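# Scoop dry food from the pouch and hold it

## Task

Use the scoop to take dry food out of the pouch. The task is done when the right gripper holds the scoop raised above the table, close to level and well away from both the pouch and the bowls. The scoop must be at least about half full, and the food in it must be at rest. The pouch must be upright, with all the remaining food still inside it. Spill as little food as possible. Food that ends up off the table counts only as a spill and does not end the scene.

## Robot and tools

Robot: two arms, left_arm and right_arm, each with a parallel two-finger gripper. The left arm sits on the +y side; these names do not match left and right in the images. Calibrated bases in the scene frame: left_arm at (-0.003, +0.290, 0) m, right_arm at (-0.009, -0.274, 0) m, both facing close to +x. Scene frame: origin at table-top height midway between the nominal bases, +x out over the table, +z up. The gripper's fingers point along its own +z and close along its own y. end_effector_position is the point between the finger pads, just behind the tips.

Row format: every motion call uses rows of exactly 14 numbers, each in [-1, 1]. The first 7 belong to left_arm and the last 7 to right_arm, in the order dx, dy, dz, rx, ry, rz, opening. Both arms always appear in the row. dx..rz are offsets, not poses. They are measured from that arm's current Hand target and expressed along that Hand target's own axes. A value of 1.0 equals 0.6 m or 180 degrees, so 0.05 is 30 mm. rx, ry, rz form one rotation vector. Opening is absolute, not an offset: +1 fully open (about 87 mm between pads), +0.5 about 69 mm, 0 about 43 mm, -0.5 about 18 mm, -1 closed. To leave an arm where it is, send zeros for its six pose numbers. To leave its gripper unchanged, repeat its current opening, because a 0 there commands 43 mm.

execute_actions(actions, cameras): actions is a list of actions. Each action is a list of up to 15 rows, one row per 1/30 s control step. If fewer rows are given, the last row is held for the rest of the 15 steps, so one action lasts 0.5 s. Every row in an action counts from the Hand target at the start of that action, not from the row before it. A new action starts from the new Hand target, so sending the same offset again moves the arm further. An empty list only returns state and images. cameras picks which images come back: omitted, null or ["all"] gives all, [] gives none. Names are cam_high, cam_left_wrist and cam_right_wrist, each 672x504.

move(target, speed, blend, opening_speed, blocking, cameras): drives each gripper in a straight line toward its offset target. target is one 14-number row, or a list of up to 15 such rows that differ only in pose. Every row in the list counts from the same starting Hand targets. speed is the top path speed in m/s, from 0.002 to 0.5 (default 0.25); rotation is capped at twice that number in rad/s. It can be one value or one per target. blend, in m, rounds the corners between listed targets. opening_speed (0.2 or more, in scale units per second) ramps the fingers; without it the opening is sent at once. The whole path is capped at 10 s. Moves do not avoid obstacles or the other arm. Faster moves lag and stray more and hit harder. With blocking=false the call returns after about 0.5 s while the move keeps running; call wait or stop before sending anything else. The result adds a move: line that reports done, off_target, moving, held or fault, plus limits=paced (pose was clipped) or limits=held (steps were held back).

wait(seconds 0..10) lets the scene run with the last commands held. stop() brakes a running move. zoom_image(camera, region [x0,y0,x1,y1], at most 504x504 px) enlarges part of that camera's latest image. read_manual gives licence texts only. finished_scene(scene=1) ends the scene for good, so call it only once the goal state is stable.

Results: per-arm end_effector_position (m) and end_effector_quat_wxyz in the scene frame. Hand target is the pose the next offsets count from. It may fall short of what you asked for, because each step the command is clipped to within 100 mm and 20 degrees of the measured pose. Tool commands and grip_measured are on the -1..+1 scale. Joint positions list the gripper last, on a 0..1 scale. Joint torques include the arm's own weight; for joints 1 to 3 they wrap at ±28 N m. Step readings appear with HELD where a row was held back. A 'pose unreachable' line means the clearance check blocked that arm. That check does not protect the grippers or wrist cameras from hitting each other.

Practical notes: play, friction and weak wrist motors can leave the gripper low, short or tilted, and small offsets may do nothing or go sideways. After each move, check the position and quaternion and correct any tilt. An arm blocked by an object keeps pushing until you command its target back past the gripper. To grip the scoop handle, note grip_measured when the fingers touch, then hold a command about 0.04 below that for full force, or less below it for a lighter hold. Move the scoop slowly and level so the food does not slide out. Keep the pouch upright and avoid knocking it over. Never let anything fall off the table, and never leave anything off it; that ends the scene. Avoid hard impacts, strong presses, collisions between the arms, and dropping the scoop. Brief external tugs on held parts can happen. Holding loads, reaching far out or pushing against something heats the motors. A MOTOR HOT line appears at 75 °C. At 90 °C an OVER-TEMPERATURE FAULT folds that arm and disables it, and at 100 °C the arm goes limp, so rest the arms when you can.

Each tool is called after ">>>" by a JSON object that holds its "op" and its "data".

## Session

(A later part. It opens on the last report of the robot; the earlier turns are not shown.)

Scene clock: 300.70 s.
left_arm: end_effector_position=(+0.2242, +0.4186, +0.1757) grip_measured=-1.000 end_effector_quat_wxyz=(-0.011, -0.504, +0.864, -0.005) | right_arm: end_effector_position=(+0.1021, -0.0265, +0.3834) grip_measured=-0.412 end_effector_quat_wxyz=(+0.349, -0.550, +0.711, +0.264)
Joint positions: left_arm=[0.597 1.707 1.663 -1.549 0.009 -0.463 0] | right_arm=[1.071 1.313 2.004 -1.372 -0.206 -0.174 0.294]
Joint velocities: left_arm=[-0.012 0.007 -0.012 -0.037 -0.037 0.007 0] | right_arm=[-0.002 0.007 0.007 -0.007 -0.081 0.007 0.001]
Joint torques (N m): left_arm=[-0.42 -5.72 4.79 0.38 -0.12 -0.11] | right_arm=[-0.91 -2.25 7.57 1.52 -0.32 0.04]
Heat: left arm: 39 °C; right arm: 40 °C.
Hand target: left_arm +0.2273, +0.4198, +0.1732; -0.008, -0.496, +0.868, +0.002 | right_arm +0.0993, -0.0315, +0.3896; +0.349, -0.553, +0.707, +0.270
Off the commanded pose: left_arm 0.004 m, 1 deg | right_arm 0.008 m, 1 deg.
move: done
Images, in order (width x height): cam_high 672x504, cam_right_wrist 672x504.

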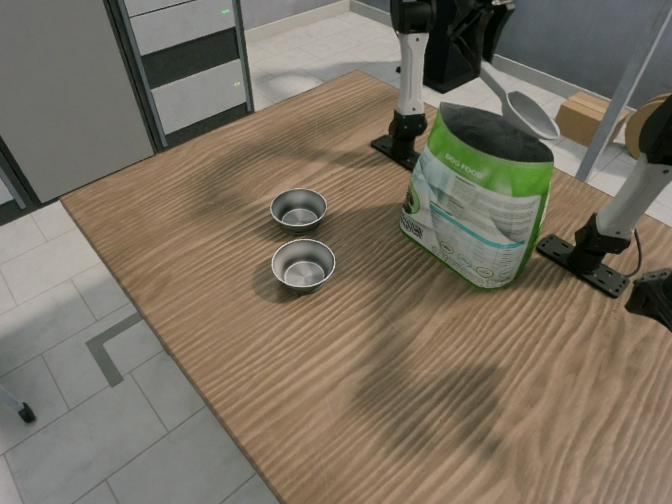

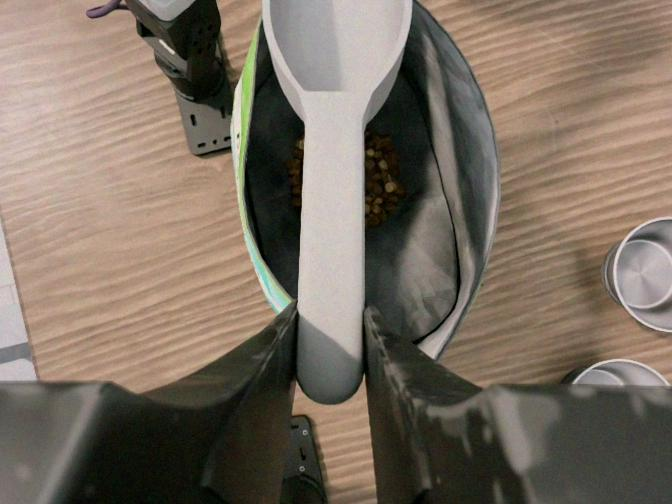

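>>> {"op": "move", "data": {"target": [[0,0,0,0,0,0,-1,0.0825,-0.0275,0.0423,-0.0052,0.0575,-0.003,-0.5],[0,0,0,0,0,0,-1,0.1258,-0.039,0.087,-0.0086,0.1131,-0.0076,-0.5]], "speed": 0.1, "cameras": ["cam_high", "cam_right_wrist"]}}

>>> {"op": "zoom_image", "data": {"camera": "cam_high", "region": [370, 0, 590, 200]}}

Scene clock: 306.43 s.
left_arm: end_effector_position=(+0.2242, +0.4186, +0.1757) grip_measured=-1.000 end_effector_quat_wxyz=(-0.011, -0.504, +0.864, -0.005) | right_arm: end_effector_position=(+0.1249, -0.0354, +0.3039) grip_measured=-0.412 end_effector_quat_wxyz=(+0.227, -0.598, +0.747, +0.183)
Joint positions: left_arm=[0.597 1.707 1.663 -1.549 0.009 -0.463 0] | right_arm=[1.002 1.421 1.873 -1.465 -0.207 -0.315 0.294]
Joint velocities: left_arm=[0.002 -0.017 0.007 -0.066 0.022 0.007 0] | right_arm=[0.007 -0.012 0.027 -0.037 -0.037 -0.081 -0.01]
Joint torques (N m): left_arm=[-0.46 -5.7 4.79 0.38 -0.11 -0.12] | right_arm=[0.5 -4.14 4.64 1.11 0.04 0.03]
Heat: left arm: 39 °C; right arm: 40 °C.
Hand target: left_arm +0.2273, +0.4198, +0.1732; -0.008, -0.496, +0.868, +0.002 | right_arm +0.1215, -0.0411, +0.2991; +0.215, -0.606, +0.746, +0.172
Off the commanded pose: left_arm 0.004 m, 1 deg | right_arm 0.010 m, 2 deg.
move: done
Images, in order (width x height): cam_high 672x504, cam_right_wrist 672x504.

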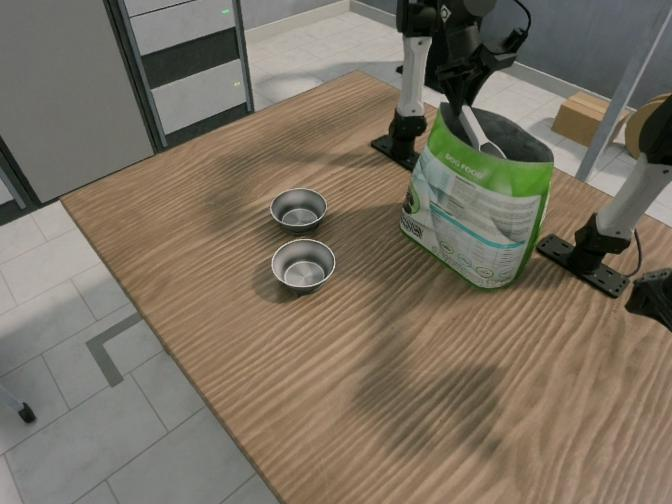

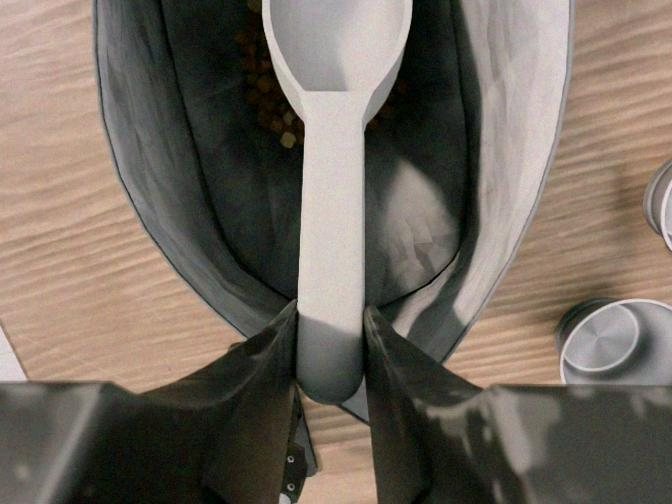

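Scaled by 2.291 from the camera's 672x504 image, which has a finer 960x720 frame.

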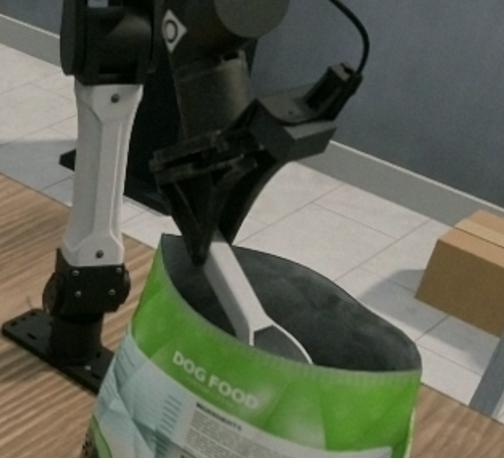

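>>> {"op": "zoom_image", "data": {"camera": "cam_right_wrist", "region": [200, 0, 460, 200]}}

Scaled by 1.938 from the camera's 672x504 image, which has a finer 960x720 frame.

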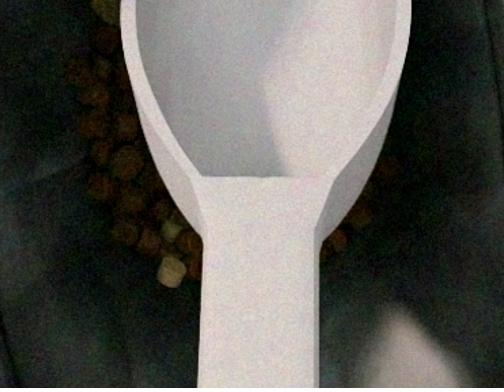

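>>> {"op": "move", "data": {"target": [[0,0,0,0,0,0,-1,0.0345,-0.007,0.0003,-0.0017,0.0336,-0.0003,-0.5]], "speed": 0.08, "cameras": ["cam_high", "cam_right_wrist"]}}

Scene clock: 310.97 s.
left_arm: end_effector_position=(+0.2242, +0.4186, +0.1757) grip_measured=-1.000 end_effector_quat_wxyz=(-0.011, -0.504, +0.864, -0.005) | right_arm: end_effector_position=(+0.1223, -0.0495, +0.2902) grip_measured=-0.412 end_effector_quat_wxyz=(+0.186, -0.618, +0.749, +0.153)
Joint positions: left_arm=[0.597 1.707 1.663 -1.549 0.009 -0.463 0] | right_arm=[1.002 1.447 1.873 -1.545 -0.184 -0.361 0.294]
Joint velocities: left_arm=[-0.012 -0.017 -0.027 0.007 -0.007 -0.007 0] | right_arm=[-0.017 0.002 0.007 0.022 0.051 -0.022 -0.001]
Joint torques (N m): left_arm=[-0.39 -5.67 4.79 0.38 -0.12 -0.12] | right_arm=[-0.8 -4.15 5.53 0.83 0.06 0.04]
Heat: left arm: 39 °C; right arm: 40 °C.
Hand target: left_arm +0.2273, +0.4198, +0.1732; -0.008, -0.496, +0.868, +0.002 | right_arm +0.1221, -0.0590, +0.2882; +0.174, -0.615, +0.756, +0.141
Off the commanded pose: left_arm 0.004 m, 1 deg | right_arm 0.010 m, 2 deg.
move: done
Images, in order (width x height): cam_high 672x504, cam_right_wrist 672x504.

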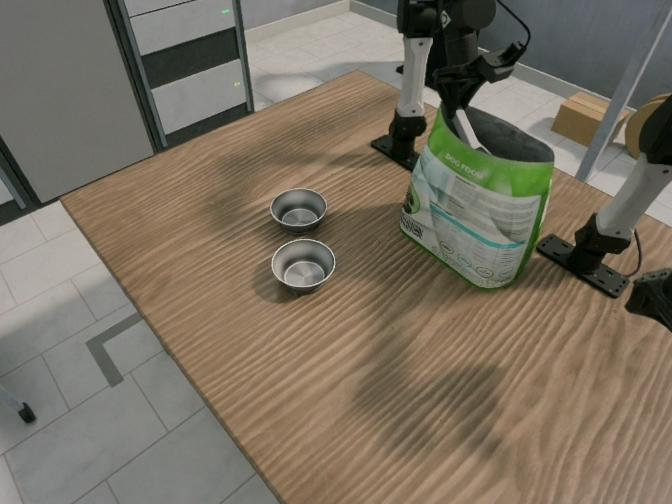

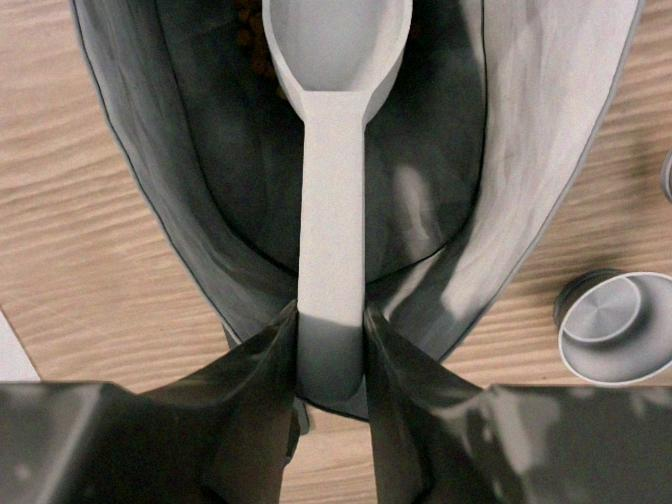

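>>> {"op": "move", "data": {"target": [[0,0,0,0,0,0,-1,-0.0147,0.0063,0.0562,0.0018,0.0283,0.0048,-0.5]], "speed": 0.05, "cameras": ["cam_high", "cam_right_wrist"]}}

>>> {"op": "zoom_image", "data": {"camera": "cam_right_wrist", "region": [140, 0, 560, 300]}}

Scene clock: 313.37 s.
left_arm: end_effector_position=(+0.2242, +0.4186, +0.1757) grip_measured=-1.000 end_effector_quat_wxyz=(-0.011, -0.504, +0.864, -0.005) | right_arm: end_effector_position=(+0.1255, -0.0373, +0.2647) grip_measured=-0.413 end_effector_quat_wxyz=(+0.143, -0.615, +0.767, +0.117)
Joint positions: left_arm=[0.597 1.707 1.663 -1.549 0.009 -0.463 0] | right_arm=[1.051 1.534 1.861 -1.545 -0.12 -0.306 0.294]
Joint velocities: left_arm=[0.022 -0.002 0.017 -0.007 0.022 0.007 0] | right_arm=[0.012 0.002 -0.022 0.022 -0.037 0.037 0.004]
Joint torques (N m): left_arm=[-0.38 -5.7 4.79 0.37 -0.12 -0.1] | right_arm=[0.59 -5.14 4.57 1.13 0.09 0.2]
Heat: left arm: 39 °C; right arm: 40 °C.
Hand target: left_arm +0.2273, +0.4198, +0.1732; -0.008, -0.496, +0.868, +0.002 | right_arm +0.1232, -0.0358, +0.2623; +0.141, -0.615, +0.768, +0.112
Off the commanded pose: left_arm 0.004 m, 1 deg | right_arm 0.004 m, 1 deg.
move: done
Images, in order (width x height): cam_high 672x504, cam_right_wrist 672x504.

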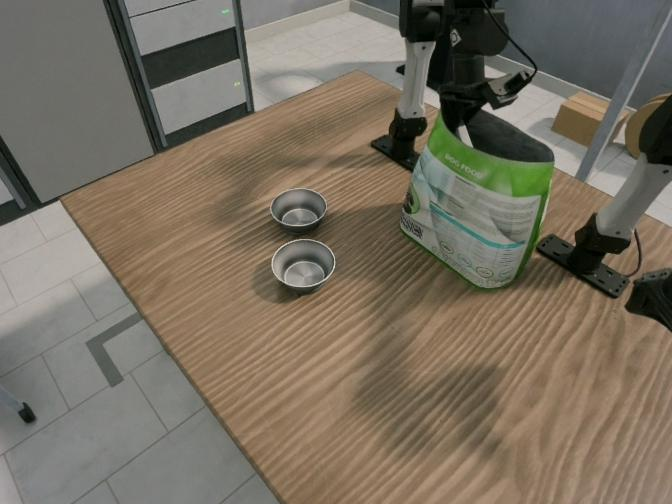

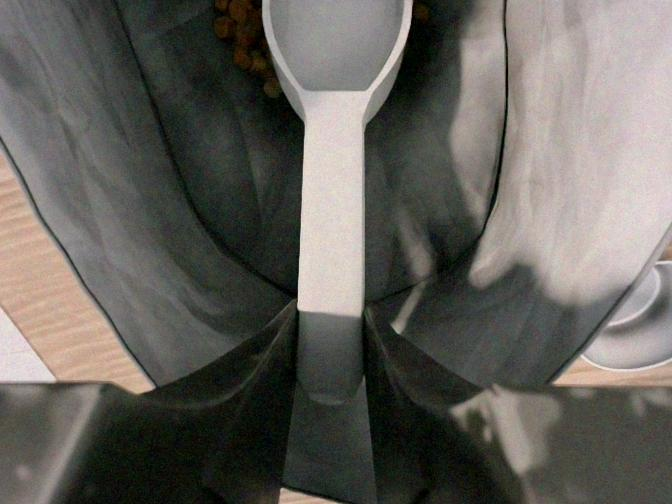

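Scaled by 1.200 from the camera's 672x504 image, which has a finer 960x720 frame.

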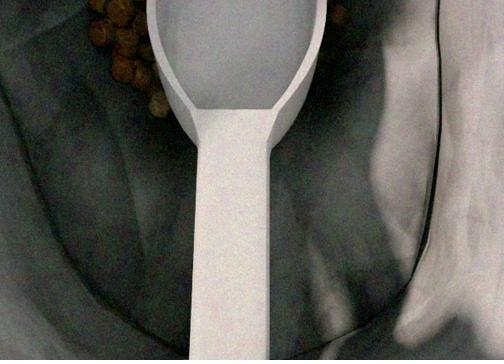

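>>> {"op": "move", "data": {"target": [[0,0,0,0,0,0,-1,-0.0103,0.0035,0.0348,0,0.0144,0,-0.5]], "speed": 0.05, "cameras": ["cam_high", "cam_right_wrist"]}}

Scene clock: 315.27 s.
left_arm: end_effector_position=(+0.2242, +0.4186, +0.1757) grip_measured=-1.000 end_effector_quat_wxyz=(-0.011, -0.504, +0.864, -0.005) | right_arm: end_effector_position=(+0.1229, -0.0296, +0.2523) grip_measured=-0.413 end_effector_quat_wxyz=(+0.124, -0.617, +0.770, +0.104)
Joint positions: left_arm=[0.597 1.707 1.663 -1.549 0.009 -0.463 0] | right_arm=[1.082 1.573 1.85 -1.539 -0.101 -0.28 0.294]
Joint velocities: left_arm=[-0.002 -0.002 0.002 0.037 -0.007 0.037 0] | right_arm=[0.002 -0.002 0.012 -0.007 -0.037 0.022 0.007]
Joint torques (N m): left_arm=[-0.36 -5.72 4.77 0.38 -0.14 -0.12] | right_arm=[0.72 -4.16 4.04 1.32 0.13 0.21]
Heat: left arm: 39 °C; right arm: 39 °C.
Hand target: left_arm +0.2273, +0.4198, +0.1732; -0.008, -0.496, +0.868, +0.002 | right_arm +0.1241, -0.0223, +0.2453; +0.124, -0.618, +0.770, +0.098
Off the commanded pose: left_arm 0.004 m, 1 deg | right_arm 0.010 m, 1 deg.
move: done
Images, in order (width x height): cam_high 672x504, cam_right_wrist 672x504.

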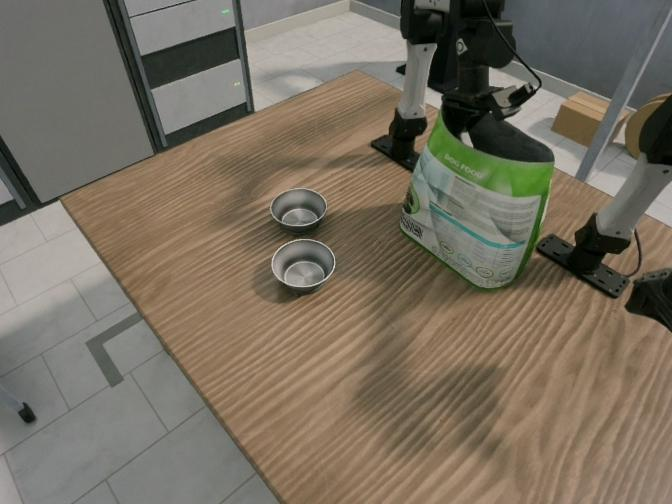

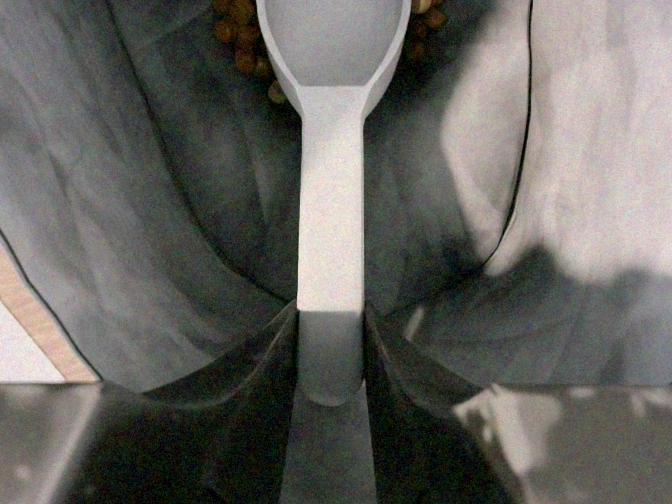

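>>> {"op": "move", "data": {"target": [[0,0,0,0,0,0,-1,-0.005,0.0018,-0.0277,0,-0.0289,0,-0.5],[0,0,0,0,0,0,-1,-0.012,0.0022,-0.0427,0,-0.0567,0,-0.5],[0,0,0,0,0,0,-1,-0.0172,0.0015,-0.0447,0,-0.0956,0,-0.5]], "speed": 0.08, "blend": [0.01,0.01,0], "cameras": ["cam_high", "cam_right_wrist"]}}

>>> {"op": "zoom_image", "data": {"camera": "cam_right_wrist", "region": [140, 0, 560, 300]}}

Scene clock: 321.03 s.
left_arm: end_effector_position=(+0.2242, +0.4186, +0.1757) grip_measured=-1.000 end_effector_quat_wxyz=(-0.011, -0.504, +0.864, -0.005) | right_arm: end_effector_position=(+0.1226, -0.0225, +0.2664) grip_measured=-0.413 end_effector_quat_wxyz=(+0.220, -0.597, +0.752, +0.174)
Joint positions: left_arm=[0.597 1.707 1.663 -1.549 0.009 -0.463 0] | right_arm=[1.053 1.382 1.671 -1.314 -0.167 -0.269 0.294]
Joint velocities: left_arm=[0.002 -0.007 -0.002 0.066 -0.007 0.022 0] | right_arm=[0.007 0.007 0.007 0.007 0.022 -0.051 -0.004]
Joint torques (N m): left_arm=[-0.42 -5.76 4.78 0.39 -0.12 -0.11] | right_arm=[-0.83 -6.8 4.82 1.77 -0.36 0.07]
Heat: left arm: 38 °C; right arm: 39 °C.
Hand target: left_arm +0.2273, +0.4198, +0.1732; -0.008, -0.496, +0.868, +0.002 | right_arm +0.1233, -0.0207, +0.2731; +0.237, -0.595, +0.744, +0.191
Off the commanded pose: left_arm 0.004 m, 1 deg | right_arm 0.008 m, 3 deg.
move: off_target (right_arm)
Images, in order (width x height): cam_high 672x504, cam_right_wrist 672x504.

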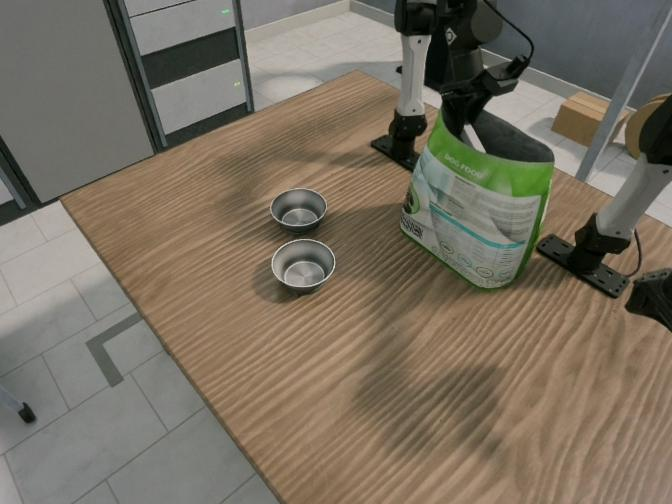

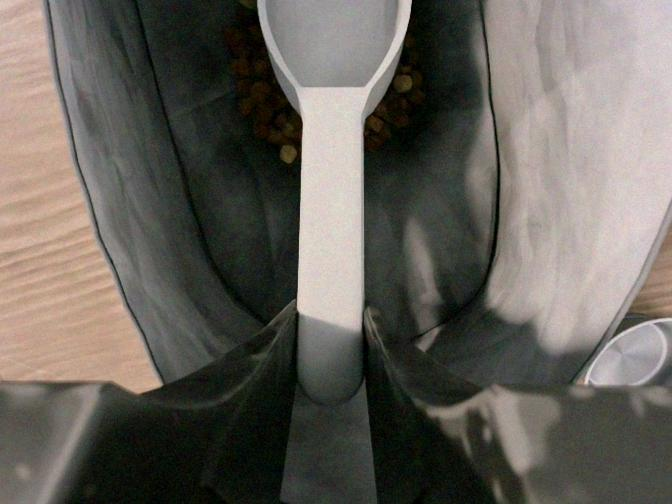

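Scaled by 1.200 from the camera's 672x504 image, which has a finer 960x720 frame.

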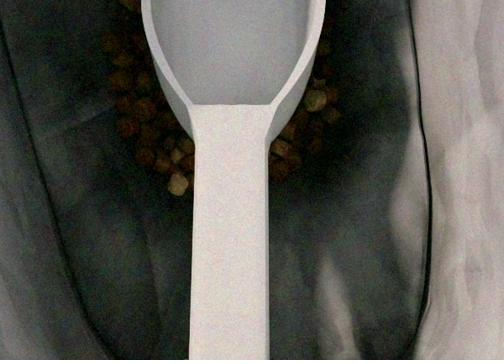

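>>> {"op": "move", "data": {"target": [[0,0,0,0,0,0,-1,-0.0118,0.0003,0.0057,0,-0.0506,0,-0.5],[0,0,0,0,0,0,-1,-0.0197,0.0005,-0.0082,0,-0.095,0,-0.5],[0,0,0,0,0,0,-1,-0.0328,-0.0012,-0.048,0,-0.1394,0,-0.5],[0,0,0,0,0,0,-1,-0.0668,-0.001,-0.1048,0,-0.1728,0,-0.5]], "speed": 0.09, "blend": [0.01,0.01,0.01,0], "cameras": ["cam_high", "cam_right_wrist"]}}

>>> {"op": "zoom_image", "data": {"camera": "cam_high", "region": [420, 40, 600, 180]}}

Scene clock: 326.37 s.
left_arm: end_effector_position=(+0.2242, +0.4186, +0.1757) grip_measured=-1.000 end_effector_quat_wxyz=(-0.011, -0.504, +0.864, -0.005) | right_arm: end_effector_position=(+0.1189, -0.0300, +0.3170) grip_measured=-0.413 end_effector_quat_wxyz=(+0.384, -0.527, +0.683, +0.329)
Joint positions: left_arm=[0.597 1.707 1.663 -1.549 0.009 -0.463 0] | right_arm=[0.866 1.019 1.372 -0.927 -0.453 -0.225 0.294]
Joint velocities: left_arm=[0.007 -0.007 0.007 0.081 0.022 -0.066 0] | right_arm=[-0.012 -0.007 -0.002 -0.051 -0.095 -0.007 -0.007]
Joint torques (N m): left_arm=[-0.38 -5.71 4.77 0.37 -0.12 -0.11] | right_arm=[-0.83 -2.32 9.21 2.61 -0.42 0.21]
Heat: left arm: 38 °C; right arm: 39 °C.
Hand target: left_arm +0.2273, +0.4198, +0.1732; -0.008, -0.496, +0.868, +0.002 | right_arm +0.1227, -0.0240, +0.3463; +0.426, -0.521, +0.654, +0.345
Off the commanded pose: left_arm 0.004 m, 1 deg | right_arm 0.031 m, 6 deg.
move: off_target (right_arm)
Images, in order (width x height): cam_high 672x504, cam_right_wrist 672x504.

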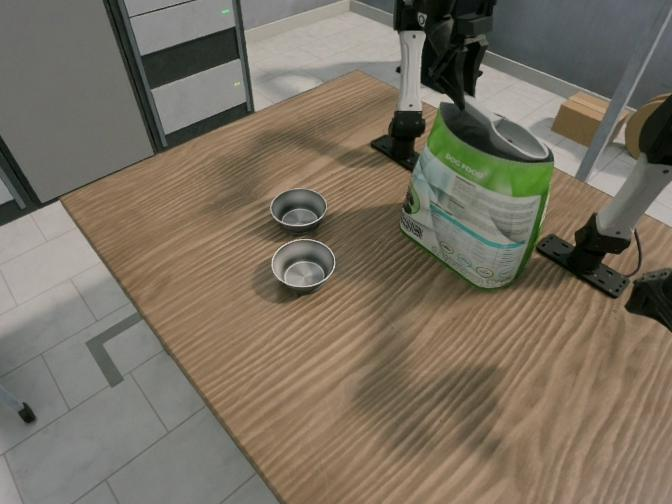

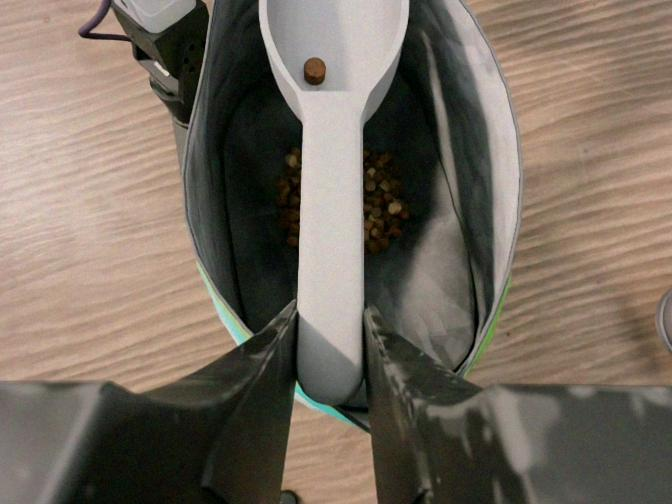

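Scaled by 2.800 from the camera's 672x504 image, which has a finer 960x720 frame.

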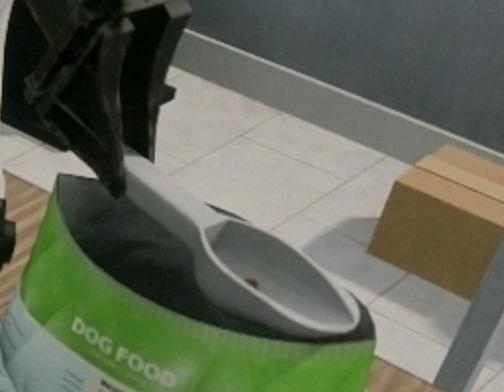

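>>> {"op": "wait", "data": {"seconds": 0.1}}

Scene clock: 328.43 s.
left_arm: end_effector_position=(+0.2242, +0.4186, +0.1757) grip_measured=-1.000 end_effector_quat_wxyz=(-0.011, -0.504, +0.864, -0.005) | right_arm: end_effector_position=(+0.1189, -0.0300, +0.3170) grip_measured=-0.413 end_effector_quat_wxyz=(+0.384, -0.527, +0.683, +0.329)
Joint positions: left_arm=[0.597 1.707 1.663 -1.549 0.009 -0.463 0] | right_arm=[0.866 1.019 1.372 -0.927 -0.453 -0.225 0.294]
Joint velocities: left_arm=[-0.007 0.007 -0.007 0.022 -0.007 0.037 0] | right_arm=[-0.002 0.007 0.007 -0.007 -0.007 0.051 -0.004]
Joint torques (N m): left_arm=[-0.43 -5.7 4.82 0.37 -0.12 -0.11] | right_arm=[-0.83 -2.33 9.21 2.61 -0.42 0.2]
Heat: left arm: 38 °C; right arm: 39 °C.
Hand target: left_arm +0.2273, +0.4198, +0.1732; -0.008, -0.496, +0.868, +0.002 | right_arm +0.1227, -0.0240, +0.3463; +0.426, -0.521, +0.654, +0.345
Tool commands: left_gripper/opening=-1.0 right_gripper/opening=-0.5
Off the commanded pose: left_arm 0.004 m, 1 deg | right_arm 0.031 m, 6 deg.
wait: 0.10 s; at rest from the start

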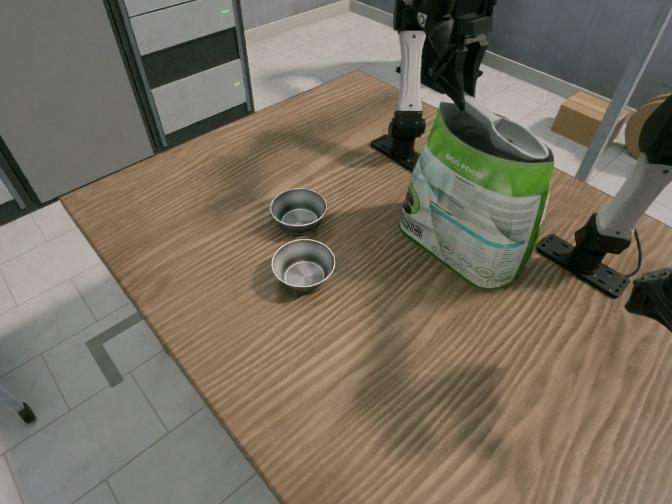

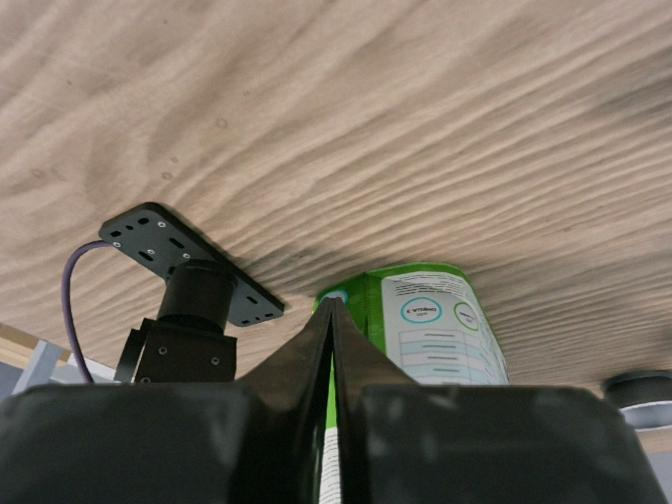

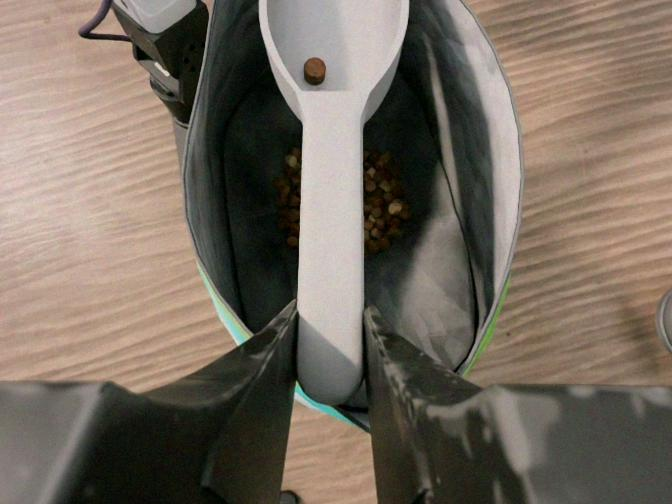

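>>> {"op": "zoom_image", "data": {"camera": "cam_right_wrist", "region": [180, 60, 520, 400]}}

>>> {"op": "zoom_image", "data": {"camera": "cam_high", "region": [420, 60, 580, 180]}}

Scaled by 1.482 from the camera's 672x504 image, which has a finer 960x720 frame.

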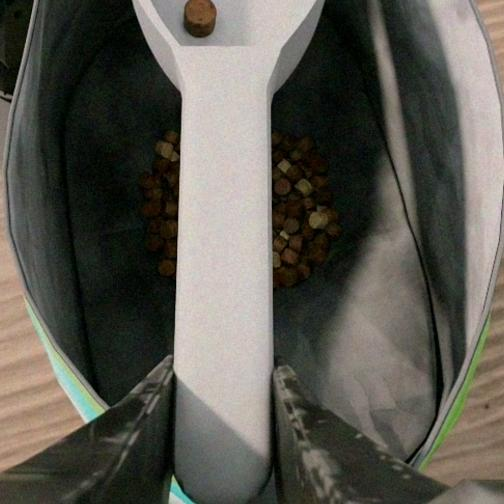

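Scaled by 3.150 from the camera's 672x504 image, which has a finer 960x720 frame.

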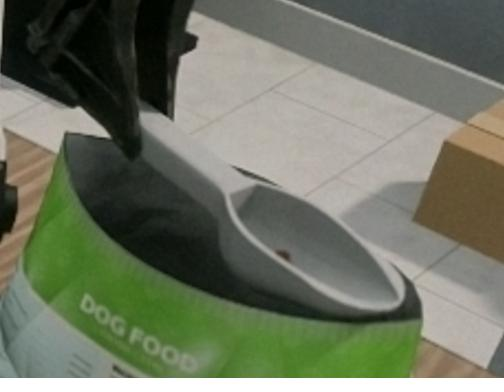

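>>> {"op": "move", "data": {"target": [0,0,0,0,0,0,-1,-0.0179,0.1488,-0.0552,0,0,0,-0.5], "speed": 0.15, "cameras": ["cam_right_wrist"]}}

>>> {"op": "zoom_image", "data": {"camera": "cam_right_wrist", "region": [360, 60, 660, 360]}}

Scene clock: 336.17 s.
left_arm: end_effector_position=(+0.2242, +0.4186, +0.1757) grip_measured=-1.000 end_effector_quat_wxyz=(-0.011, -0.504, +0.864, -0.005) | right_arm: end_effector_position=(+0.0320, -0.0262, +0.3607) grip_measured=-0.413 end_effector_quat_wxyz=(+0.420, -0.525, +0.653, +0.349)
Joint positions: left_arm=[0.597 1.707 1.663 -1.549 0.009 -0.463 0] | right_arm=[1.481 0.918 1.451 -0.95 0.077 0.05 0.294]
Joint velocities: left_arm=[-0.007 0.007 -0.017 -0.022 0.051 -0.022 0] | right_arm=[0.022 -0.012 -0.002 -0.037 0.022 -0.037 -0.007]
Joint torques (N m): left_arm=[-0.39 -5.75 4.83 0.37 -0.13 -0.11] | right_arm=[0.49 0.28 8.76 1.72 0.19 0.2]
Heat: left arm: 38 °C; right arm: 39 °C.
Hand target: left_arm +0.2273, +0.4198, +0.1732; -0.008, -0.496, +0.868, +0.002 | right_arm +0.0329, -0.0323, +0.3694; +0.427, -0.520, +0.654, +0.346
Off the commanded pose: left_arm 0.004 m, 1 deg | right_arm 0.010 m, 1 deg.
move: done
Images, in order (width x height): cam_right_wrist 672x504.

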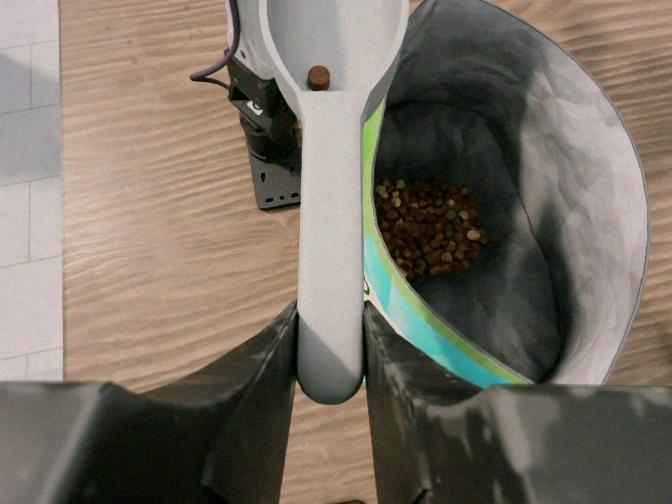

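Scaled by 1.680 from the camera's 672x504 image, which has a finer 960x720 frame.

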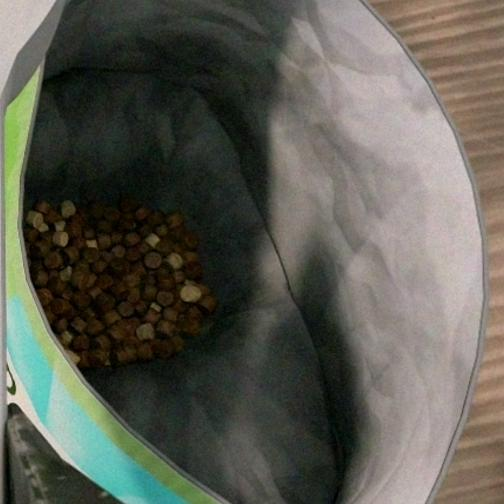

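>>> {"op": "wait", "data": {"seconds": 0, "cameras": ["cam_high"]}}

>>> {"op": "zoom_image", "data": {"camera": "cam_high", "region": [420, 40, 560, 145]}}

Scene clock: 342.57 s.
left_arm: end_effector_position=(+0.2242, +0.4186, +0.1757) grip_measured=-1.000 end_effector_quat_wxyz=(-0.011, -0.504, +0.864, -0.005) | right_arm: end_effector_position=(+0.0323, -0.0262, +0.3607) grip_measured=-0.413 end_effector_quat_wxyz=(+0.421, -0.524, +0.653, +0.349)
Joint positions: left_arm=[0.597 1.707 1.663 -1.549 0.009 -0.463 0] | right_arm=[1.481 0.918 1.451 -0.95 0.078 0.05 0.294]
Joint velocities: left_arm=[0.002 0.002 -0.002 0.037 0.007 -0.007 0] | right_arm=[-0.022 0.002 0.002 -0.007 -0.095 -0.037 0.001]
Joint torques (N m): left_arm=[-0.44 -5.67 4.77 0.38 -0.12 -0.11] | right_arm=[0.49 0.28 8.77 1.74 0.2 0.2]
Heat: left arm: 38 °C; right arm: 39 °C.
Hand target: left_arm +0.2273, +0.4198, +0.1732; -0.008, -0.496, +0.868, +0.002 | right_arm +0.0329, -0.0323, +0.3694; +0.427, -0.520, +0.654, +0.346
Tool commands: left_gripper/opening=-1.0 right_gripper/opening=-0.5
Off the commanded pose: left_arm 0.004 m, 1 deg | right_arm 0.010 m, 1 deg.
Images, in order (width x height): cam_high 672x504.

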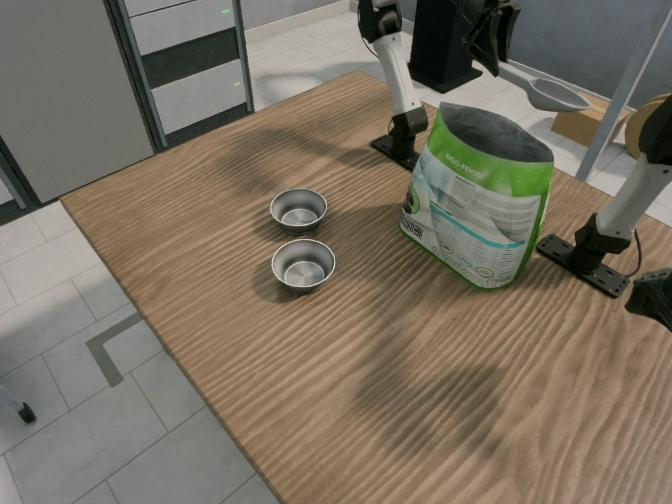

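Scaled by 3.600 from the camera's 672x504 image, which has a finer 960x720 frame.

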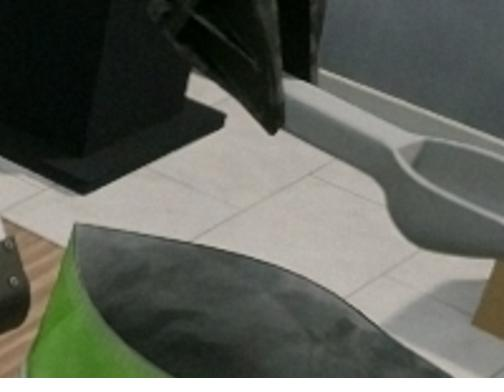

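>>> {"op": "zoom_image", "data": {"camera": "cam_high", "region": [490, 50, 610, 140]}}

Scaled by 4.200 from the camera's 672x504 image, which has a finer 960x720 frame.

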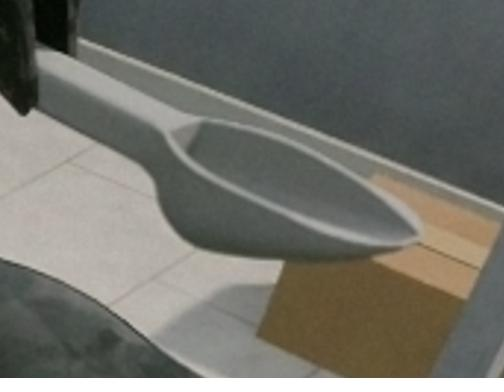

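>>> {"op": "move", "data": {"target": [0,0,0,0,0,0,-1,-0.0355,-0.1391,0.0137,-0.0145,0.0767,-0.0084,-0.5], "speed": 0.2, "cameras": ["cam_right_wrist"]}}

Scene clock: 352.27 s.
left_arm: end_effector_position=(+0.2242, +0.4186, +0.1757) grip_measured=-1.000 end_effector_quat_wxyz=(-0.011, -0.504, +0.864, -0.005) | right_arm: end_effector_position=(+0.1214, -0.0318, +0.3792) grip_measured=-0.413 end_effector_quat_wxyz=(+0.340, -0.569, +0.695, +0.278)
Joint positions: left_arm=[0.597 1.707 1.663 -1.549 0.009 -0.463 0] | right_arm=[0.912 1.338 2.004 -1.389 -0.379 -0.315 0.294]
Joint velocities: left_arm=[0.002 0.007 -0.002 -0.022 -0.007 -0.022 0] | right_arm=[0.022 -0.012 -0.012 0.007 -0.007 -0.022 -0.001]
Joint torques (N m): left_arm=[-0.47 -5.68 4.82 0.39 -0.13 -0.12] | right_arm=[-0.85 -2.32 7.65 1.46 -0.44 0.03]
Heat: left arm: 38 °C; right arm: 40 °C.
Hand target: left_arm +0.2273, +0.4198, +0.1732; -0.008, -0.496, +0.868, +0.002 | right_arm +0.1145, -0.0339, +0.3857; +0.337, -0.577, +0.685, +0.288
Off the commanded pose: left_arm 0.004 m, 1 deg | right_arm 0.007 m, 2 deg.
move: done
Images, in order (width x height): cam_right_wrist 672x504.

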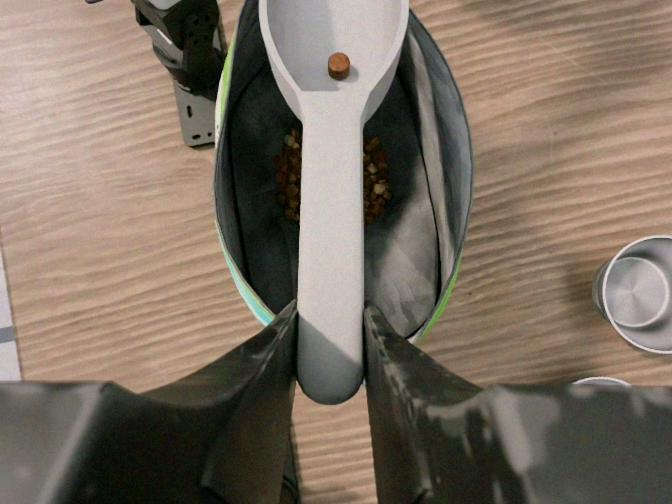

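>>> {"op": "move", "data": {"target": [[0,0,0,0,0,0,-1,0.1236,-0.0163,0.0680,0,0.1089,0,-0.5],[0,0,0,0,0,0,-1,0.1562,-0.0217,0.0665,0,0.1422,0,-0.5],[0,0,0,0,0,0,-1,0.1762,-0.0230,0.0843,0,0.1672,0,-0.5]], "speed": 0.12, "blend": 0.01, "cameras": ["cam_right_wrist"]}}

Scene clock: 356.27 s.
left_arm: end_effector_position=(+0.2242, +0.4186, +0.1757) grip_measured=-1.000 end_effector_quat_wxyz=(-0.011, -0.504, +0.864, -0.005) | right_arm: end_effector_position=(+0.1284, -0.0482, +0.2785) grip_measured=-0.413 end_effector_quat_wxyz=(+0.172, -0.634, +0.741, +0.141)
Joint positions: left_arm=[0.597 1.707 1.663 -1.549 0.009 -0.463 0] | right_arm=[0.996 1.47 1.849 -1.537 -0.18 -0.409 0.294]
Joint velocities: left_arm=[0.002 -0.002 -0.012 0.007 0.037 0.007 0] | right_arm=[0.017 -0.012 0.002 -0.066 0.022 0.007 -0.01]
Joint torques (N m): left_arm=[-0.4 -5.72 4.83 0.38 -0.11 -0.12] | right_arm=[0.4 -4.45 4.31 0.7 0.1 0.13]
Heat: left arm: 38 °C; right arm: 39 °C.
Hand target: left_arm +0.2273, +0.4198, +0.1732; -0.008, -0.496, +0.868, +0.002 | right_arm +0.1248, -0.0591, +0.2723; +0.150, -0.633, +0.749, +0.126
Off the commanded pose: left_arm 0.004 m, 1 deg | right_arm 0.015 m, 3 deg.
move: off_target (right_arm)
Images, in order (width x height): cam_right_wrist 672x504.

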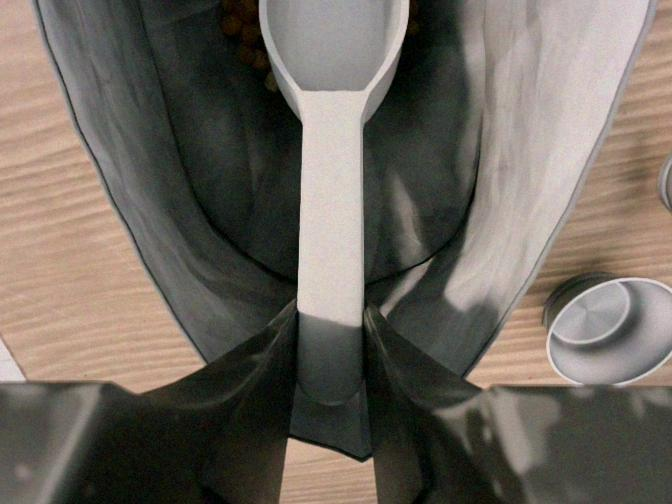

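>>> {"op": "move", "data": {"target": [[0,0,0,0,0,0,-1,0.0037,0.0033,0.0387,0,0.0117,0,-0.5],[0,0,0,0,0,0,-1,-0.0272,0.0095,0.0587,0,0.0061,0,-0.5],[0,0,0,0,0,0,-1,-0.0452,0.0118,0.05,0,-0.0272,0,-0.5],[0,0,0,0,0,0,-1,-0.0545,0.0123,0.0358,0,-0.055,0,-0.5],[0,0,0,0,0,0,-1,-0.0628,0.014,0.0413,0,-0.08,0,-0.5],[0,0,0,0,0,0,-1,-0.0717,0.016,0.0502,0,-0.105,0,-0.5],[0,0,0,0,0,0,-1,-0.0847,0.0185,0.0575,0,-0.1272,0,-0.5],[0,0,0,0,0,0,-1,-0.1007,0.0185,0.019,0,-0.1744,0,-0.5],[0,0,0,0,0,0,-1,-0.1203,0.0193,-0.0902,0,-0.23,0,-0.5]], "speed": [0.08,0.1,0.16,0.2,0.2,0.2,0.2,0.2,0.2], "blend": 0.005, "cameras": ["cam_high","cam_right_wrist"]}}

>>> {"op": "zoom_image", "data": {"camera": "cam_high", "region": [420, 40, 600, 180]}}

Scene clock: 362.43 s.
left_arm: end_effector_position=(+0.2242, +0.4186, +0.1757) grip_measured=-1.000 end_effector_quat_wxyz=(-0.011, -0.504, +0.864, -0.005) | right_arm: end_effector_position=(+0.1208, -0.0189, +0.3244) grip_measured=-0.413 end_effector_quat_wxyz=(+0.371, -0.546, +0.677, +0.326)
Joint positions: left_arm=[0.597 1.707 1.663 -1.549 0.009 -0.463 0] | right_arm=[0.89 1.099 1.465 -0.975 -0.454 -0.254 0.293]
Joint velocities: left_arm=[-0.002 -0.002 -0.007 0.022 -0.037 0.066 0] | right_arm=[0.002 -0.002 -0.017 -0.007 -0.037 -0.007 -0.012]
Joint torques (N m): left_arm=[-0.44 -5.72 4.74 0.37 -0.12 -0.12] | right_arm=[-0.83 -2.65 8.79 2.47 -0.45 0.19]
Heat: left arm: 38 °C; right arm: 39 °C.
Hand target: left_arm +0.2273, +0.4198, +0.1732; -0.008, -0.496, +0.868, +0.002 | right_arm +0.1206, -0.0114, +0.3488; +0.403, -0.546, +0.649, +0.344
Off the commanded pose: left_arm 0.004 m, 1 deg | right_arm 0.026 m, 5 deg.
move: off_target (right_arm)
Images, in order (width x height): cam_high 672x504, cam_right_wrist 672x504.

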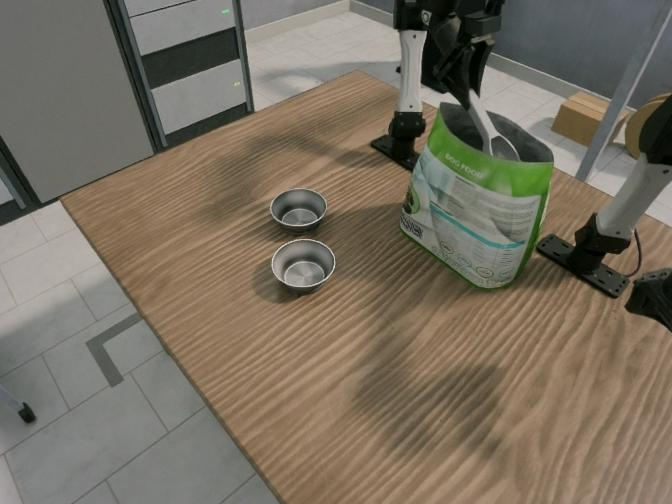

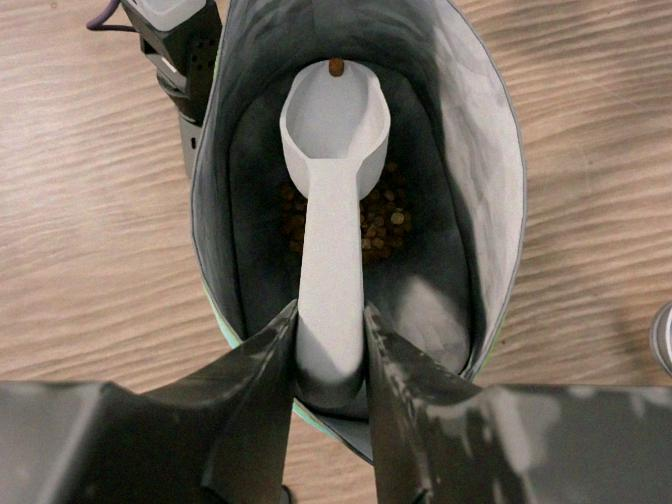

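Scaled by 2.800 from the camera's 672x504 image, which has a finer 960x720 frame.

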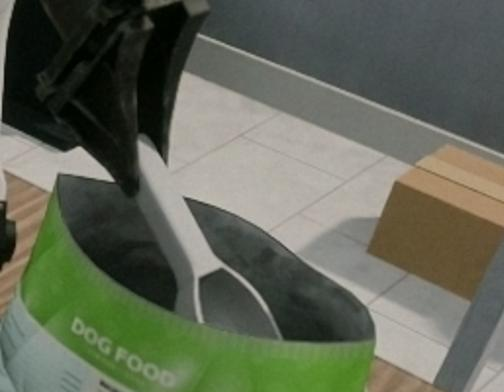

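>>> {"op": "zoom_image", "data": {"camera": "cam_right_wrist", "region": [220, 40, 460, 280]}}

Scaled by 2.100 from the camera's 672x504 image, which has a finer 960x720 frame.

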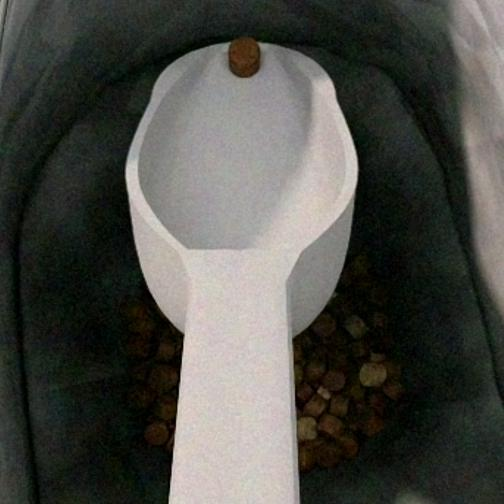

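>>> {"op": "move", "data": {"target": [0.1063,-0.0833,-0.2108,0.0785,-0.1716,0.2673,-1,0,0,0,0,0,0,-0.5], "speed": 0.3, "cameras": ["cam_left_wrist"]}}

Scene clock: 370.77 s.
left_arm: end_effector_position=(+0.2321, +0.3389, +0.2831) grip_measured=-1.000 end_effector_quat_wxyz=(+0.225, -0.087, +0.970, +0.029) | right_arm: end_effector_position=(+0.1206, -0.0188, +0.3244) grip_measured=-0.413 end_effector_quat_wxyz=(+0.370, -0.546, +0.677, +0.326)
Joint positions: left_arm=[0.2 1.368 1.781 -1.526 -0.009 0.019 0] | right_arm=[0.89 1.099 1.465 -0.975 -0.456 -0.254 0.293]
Joint velocities: left_arm=[0.002 -0.007 -0.002 -0.037 -0.022 -0.051 0] | right_arm=[-0.007 -0.002 -0.002 -0.037 -0.022 0.095 -0.012]
Joint torques (N m): left_arm=[-0.17 -4.79 7.57 1.62 0.06 0.01] | right_arm=[-0.81 -2.66 8.77 2.47 -0.43 0.2]
Heat: left arm: 38 °C; right arm: 40 °C.
Hand target: left_arm +0.2430, +0.3402, +0.3006; +0.275, -0.084, +0.957, +0.030 | right_arm +0.1206, -0.0114, +0.3488; +0.403, -0.546, +0.649, +0.344
Off the commanded pose: left_arm 0.019 m, 6 deg | right_arm 0.025 m, 5 deg.
move: off_target (left_arm, right_arm)
Images, in order (width x height): cam_left_wrist 672x504.

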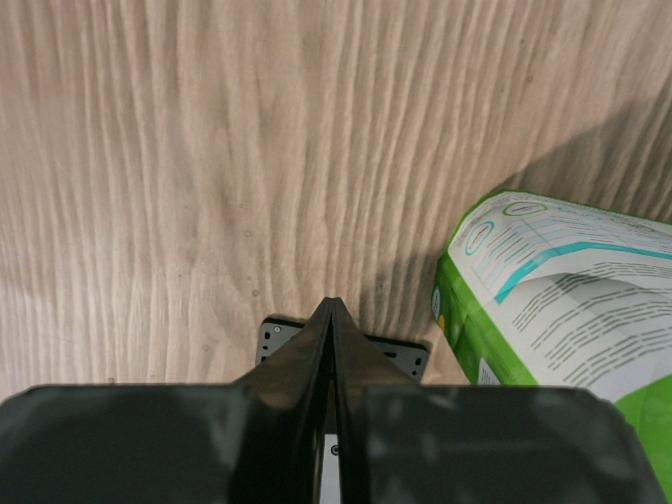

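>>> {"op": "move", "data": {"target": [0.0742,-0.277,-0.1317,0.1807,-0.0788,0.2135,-1,0,0,0,0,0,0,-0.5], "speed": 0.2, "cameras": ["cam_left_wrist","cam_high"]}}

Scene clock: 374.47 s.
left_arm: end_effector_position=(+0.1906, +0.1644, +0.3312) grip_measured=-1.000 end_effector_quat_wxyz=(+0.343, +0.313, +0.877, -0.123) | right_arm: end_effector_position=(+0.1206, -0.0188, +0.3244) grip_measured=-0.413 end_effector_quat_wxyz=(+0.370, -0.546, +0.677, +0.326)
Joint positions: left_arm=[-0.501 1.187 1.768 -1.414 0.123 0.133 0] | right_arm=[0.89 1.099 1.465 -0.975 -0.456 -0.254 0.293]
Joint velocities: left_arm=[-0.002 -0.007 -0.007 -0.066 -0.022 -0.007 0] | right_arm=[-0.007 -0.007 0.007 0.066 -0.051 0.022 -0.001]
Joint torques (N m): left_arm=[-0.34 -2.59 4.38 2.09 0.14 -0.01] | right_arm=[-0.81 -2.66 8.79 2.47 -0.43 0.2]
Heat: left arm: 37 °C; right arm: 41 °C.
Hand target: left_arm +0.1970, +0.1593, +0.3437; +0.378, +0.313, +0.861, -0.133 | right_arm +0.1206, -0.0114, +0.3488; +0.403, -0.546, +0.649, +0.344
Off the commanded pose: left_arm 0.012 m, 4 deg | right_arm 0.025 m, 5 deg.
move: off_target (left_arm, right_arm)
Images, in order (width x height): cam_high 672x504, cam_left_wrist 672x504.

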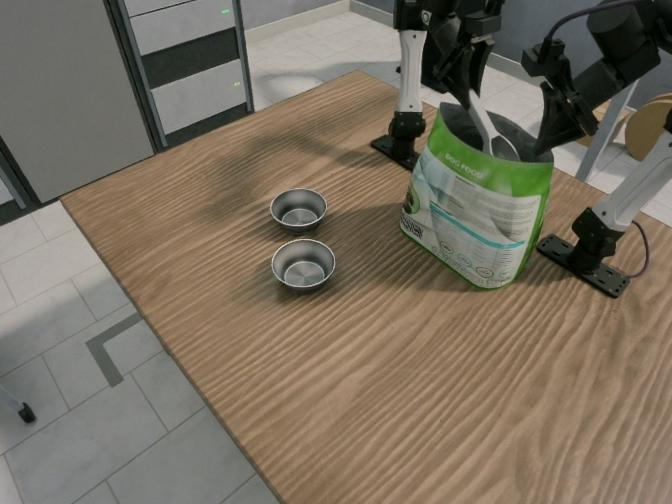

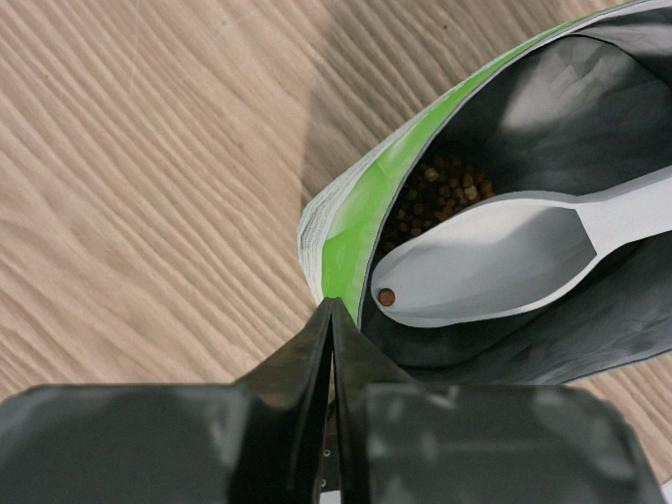

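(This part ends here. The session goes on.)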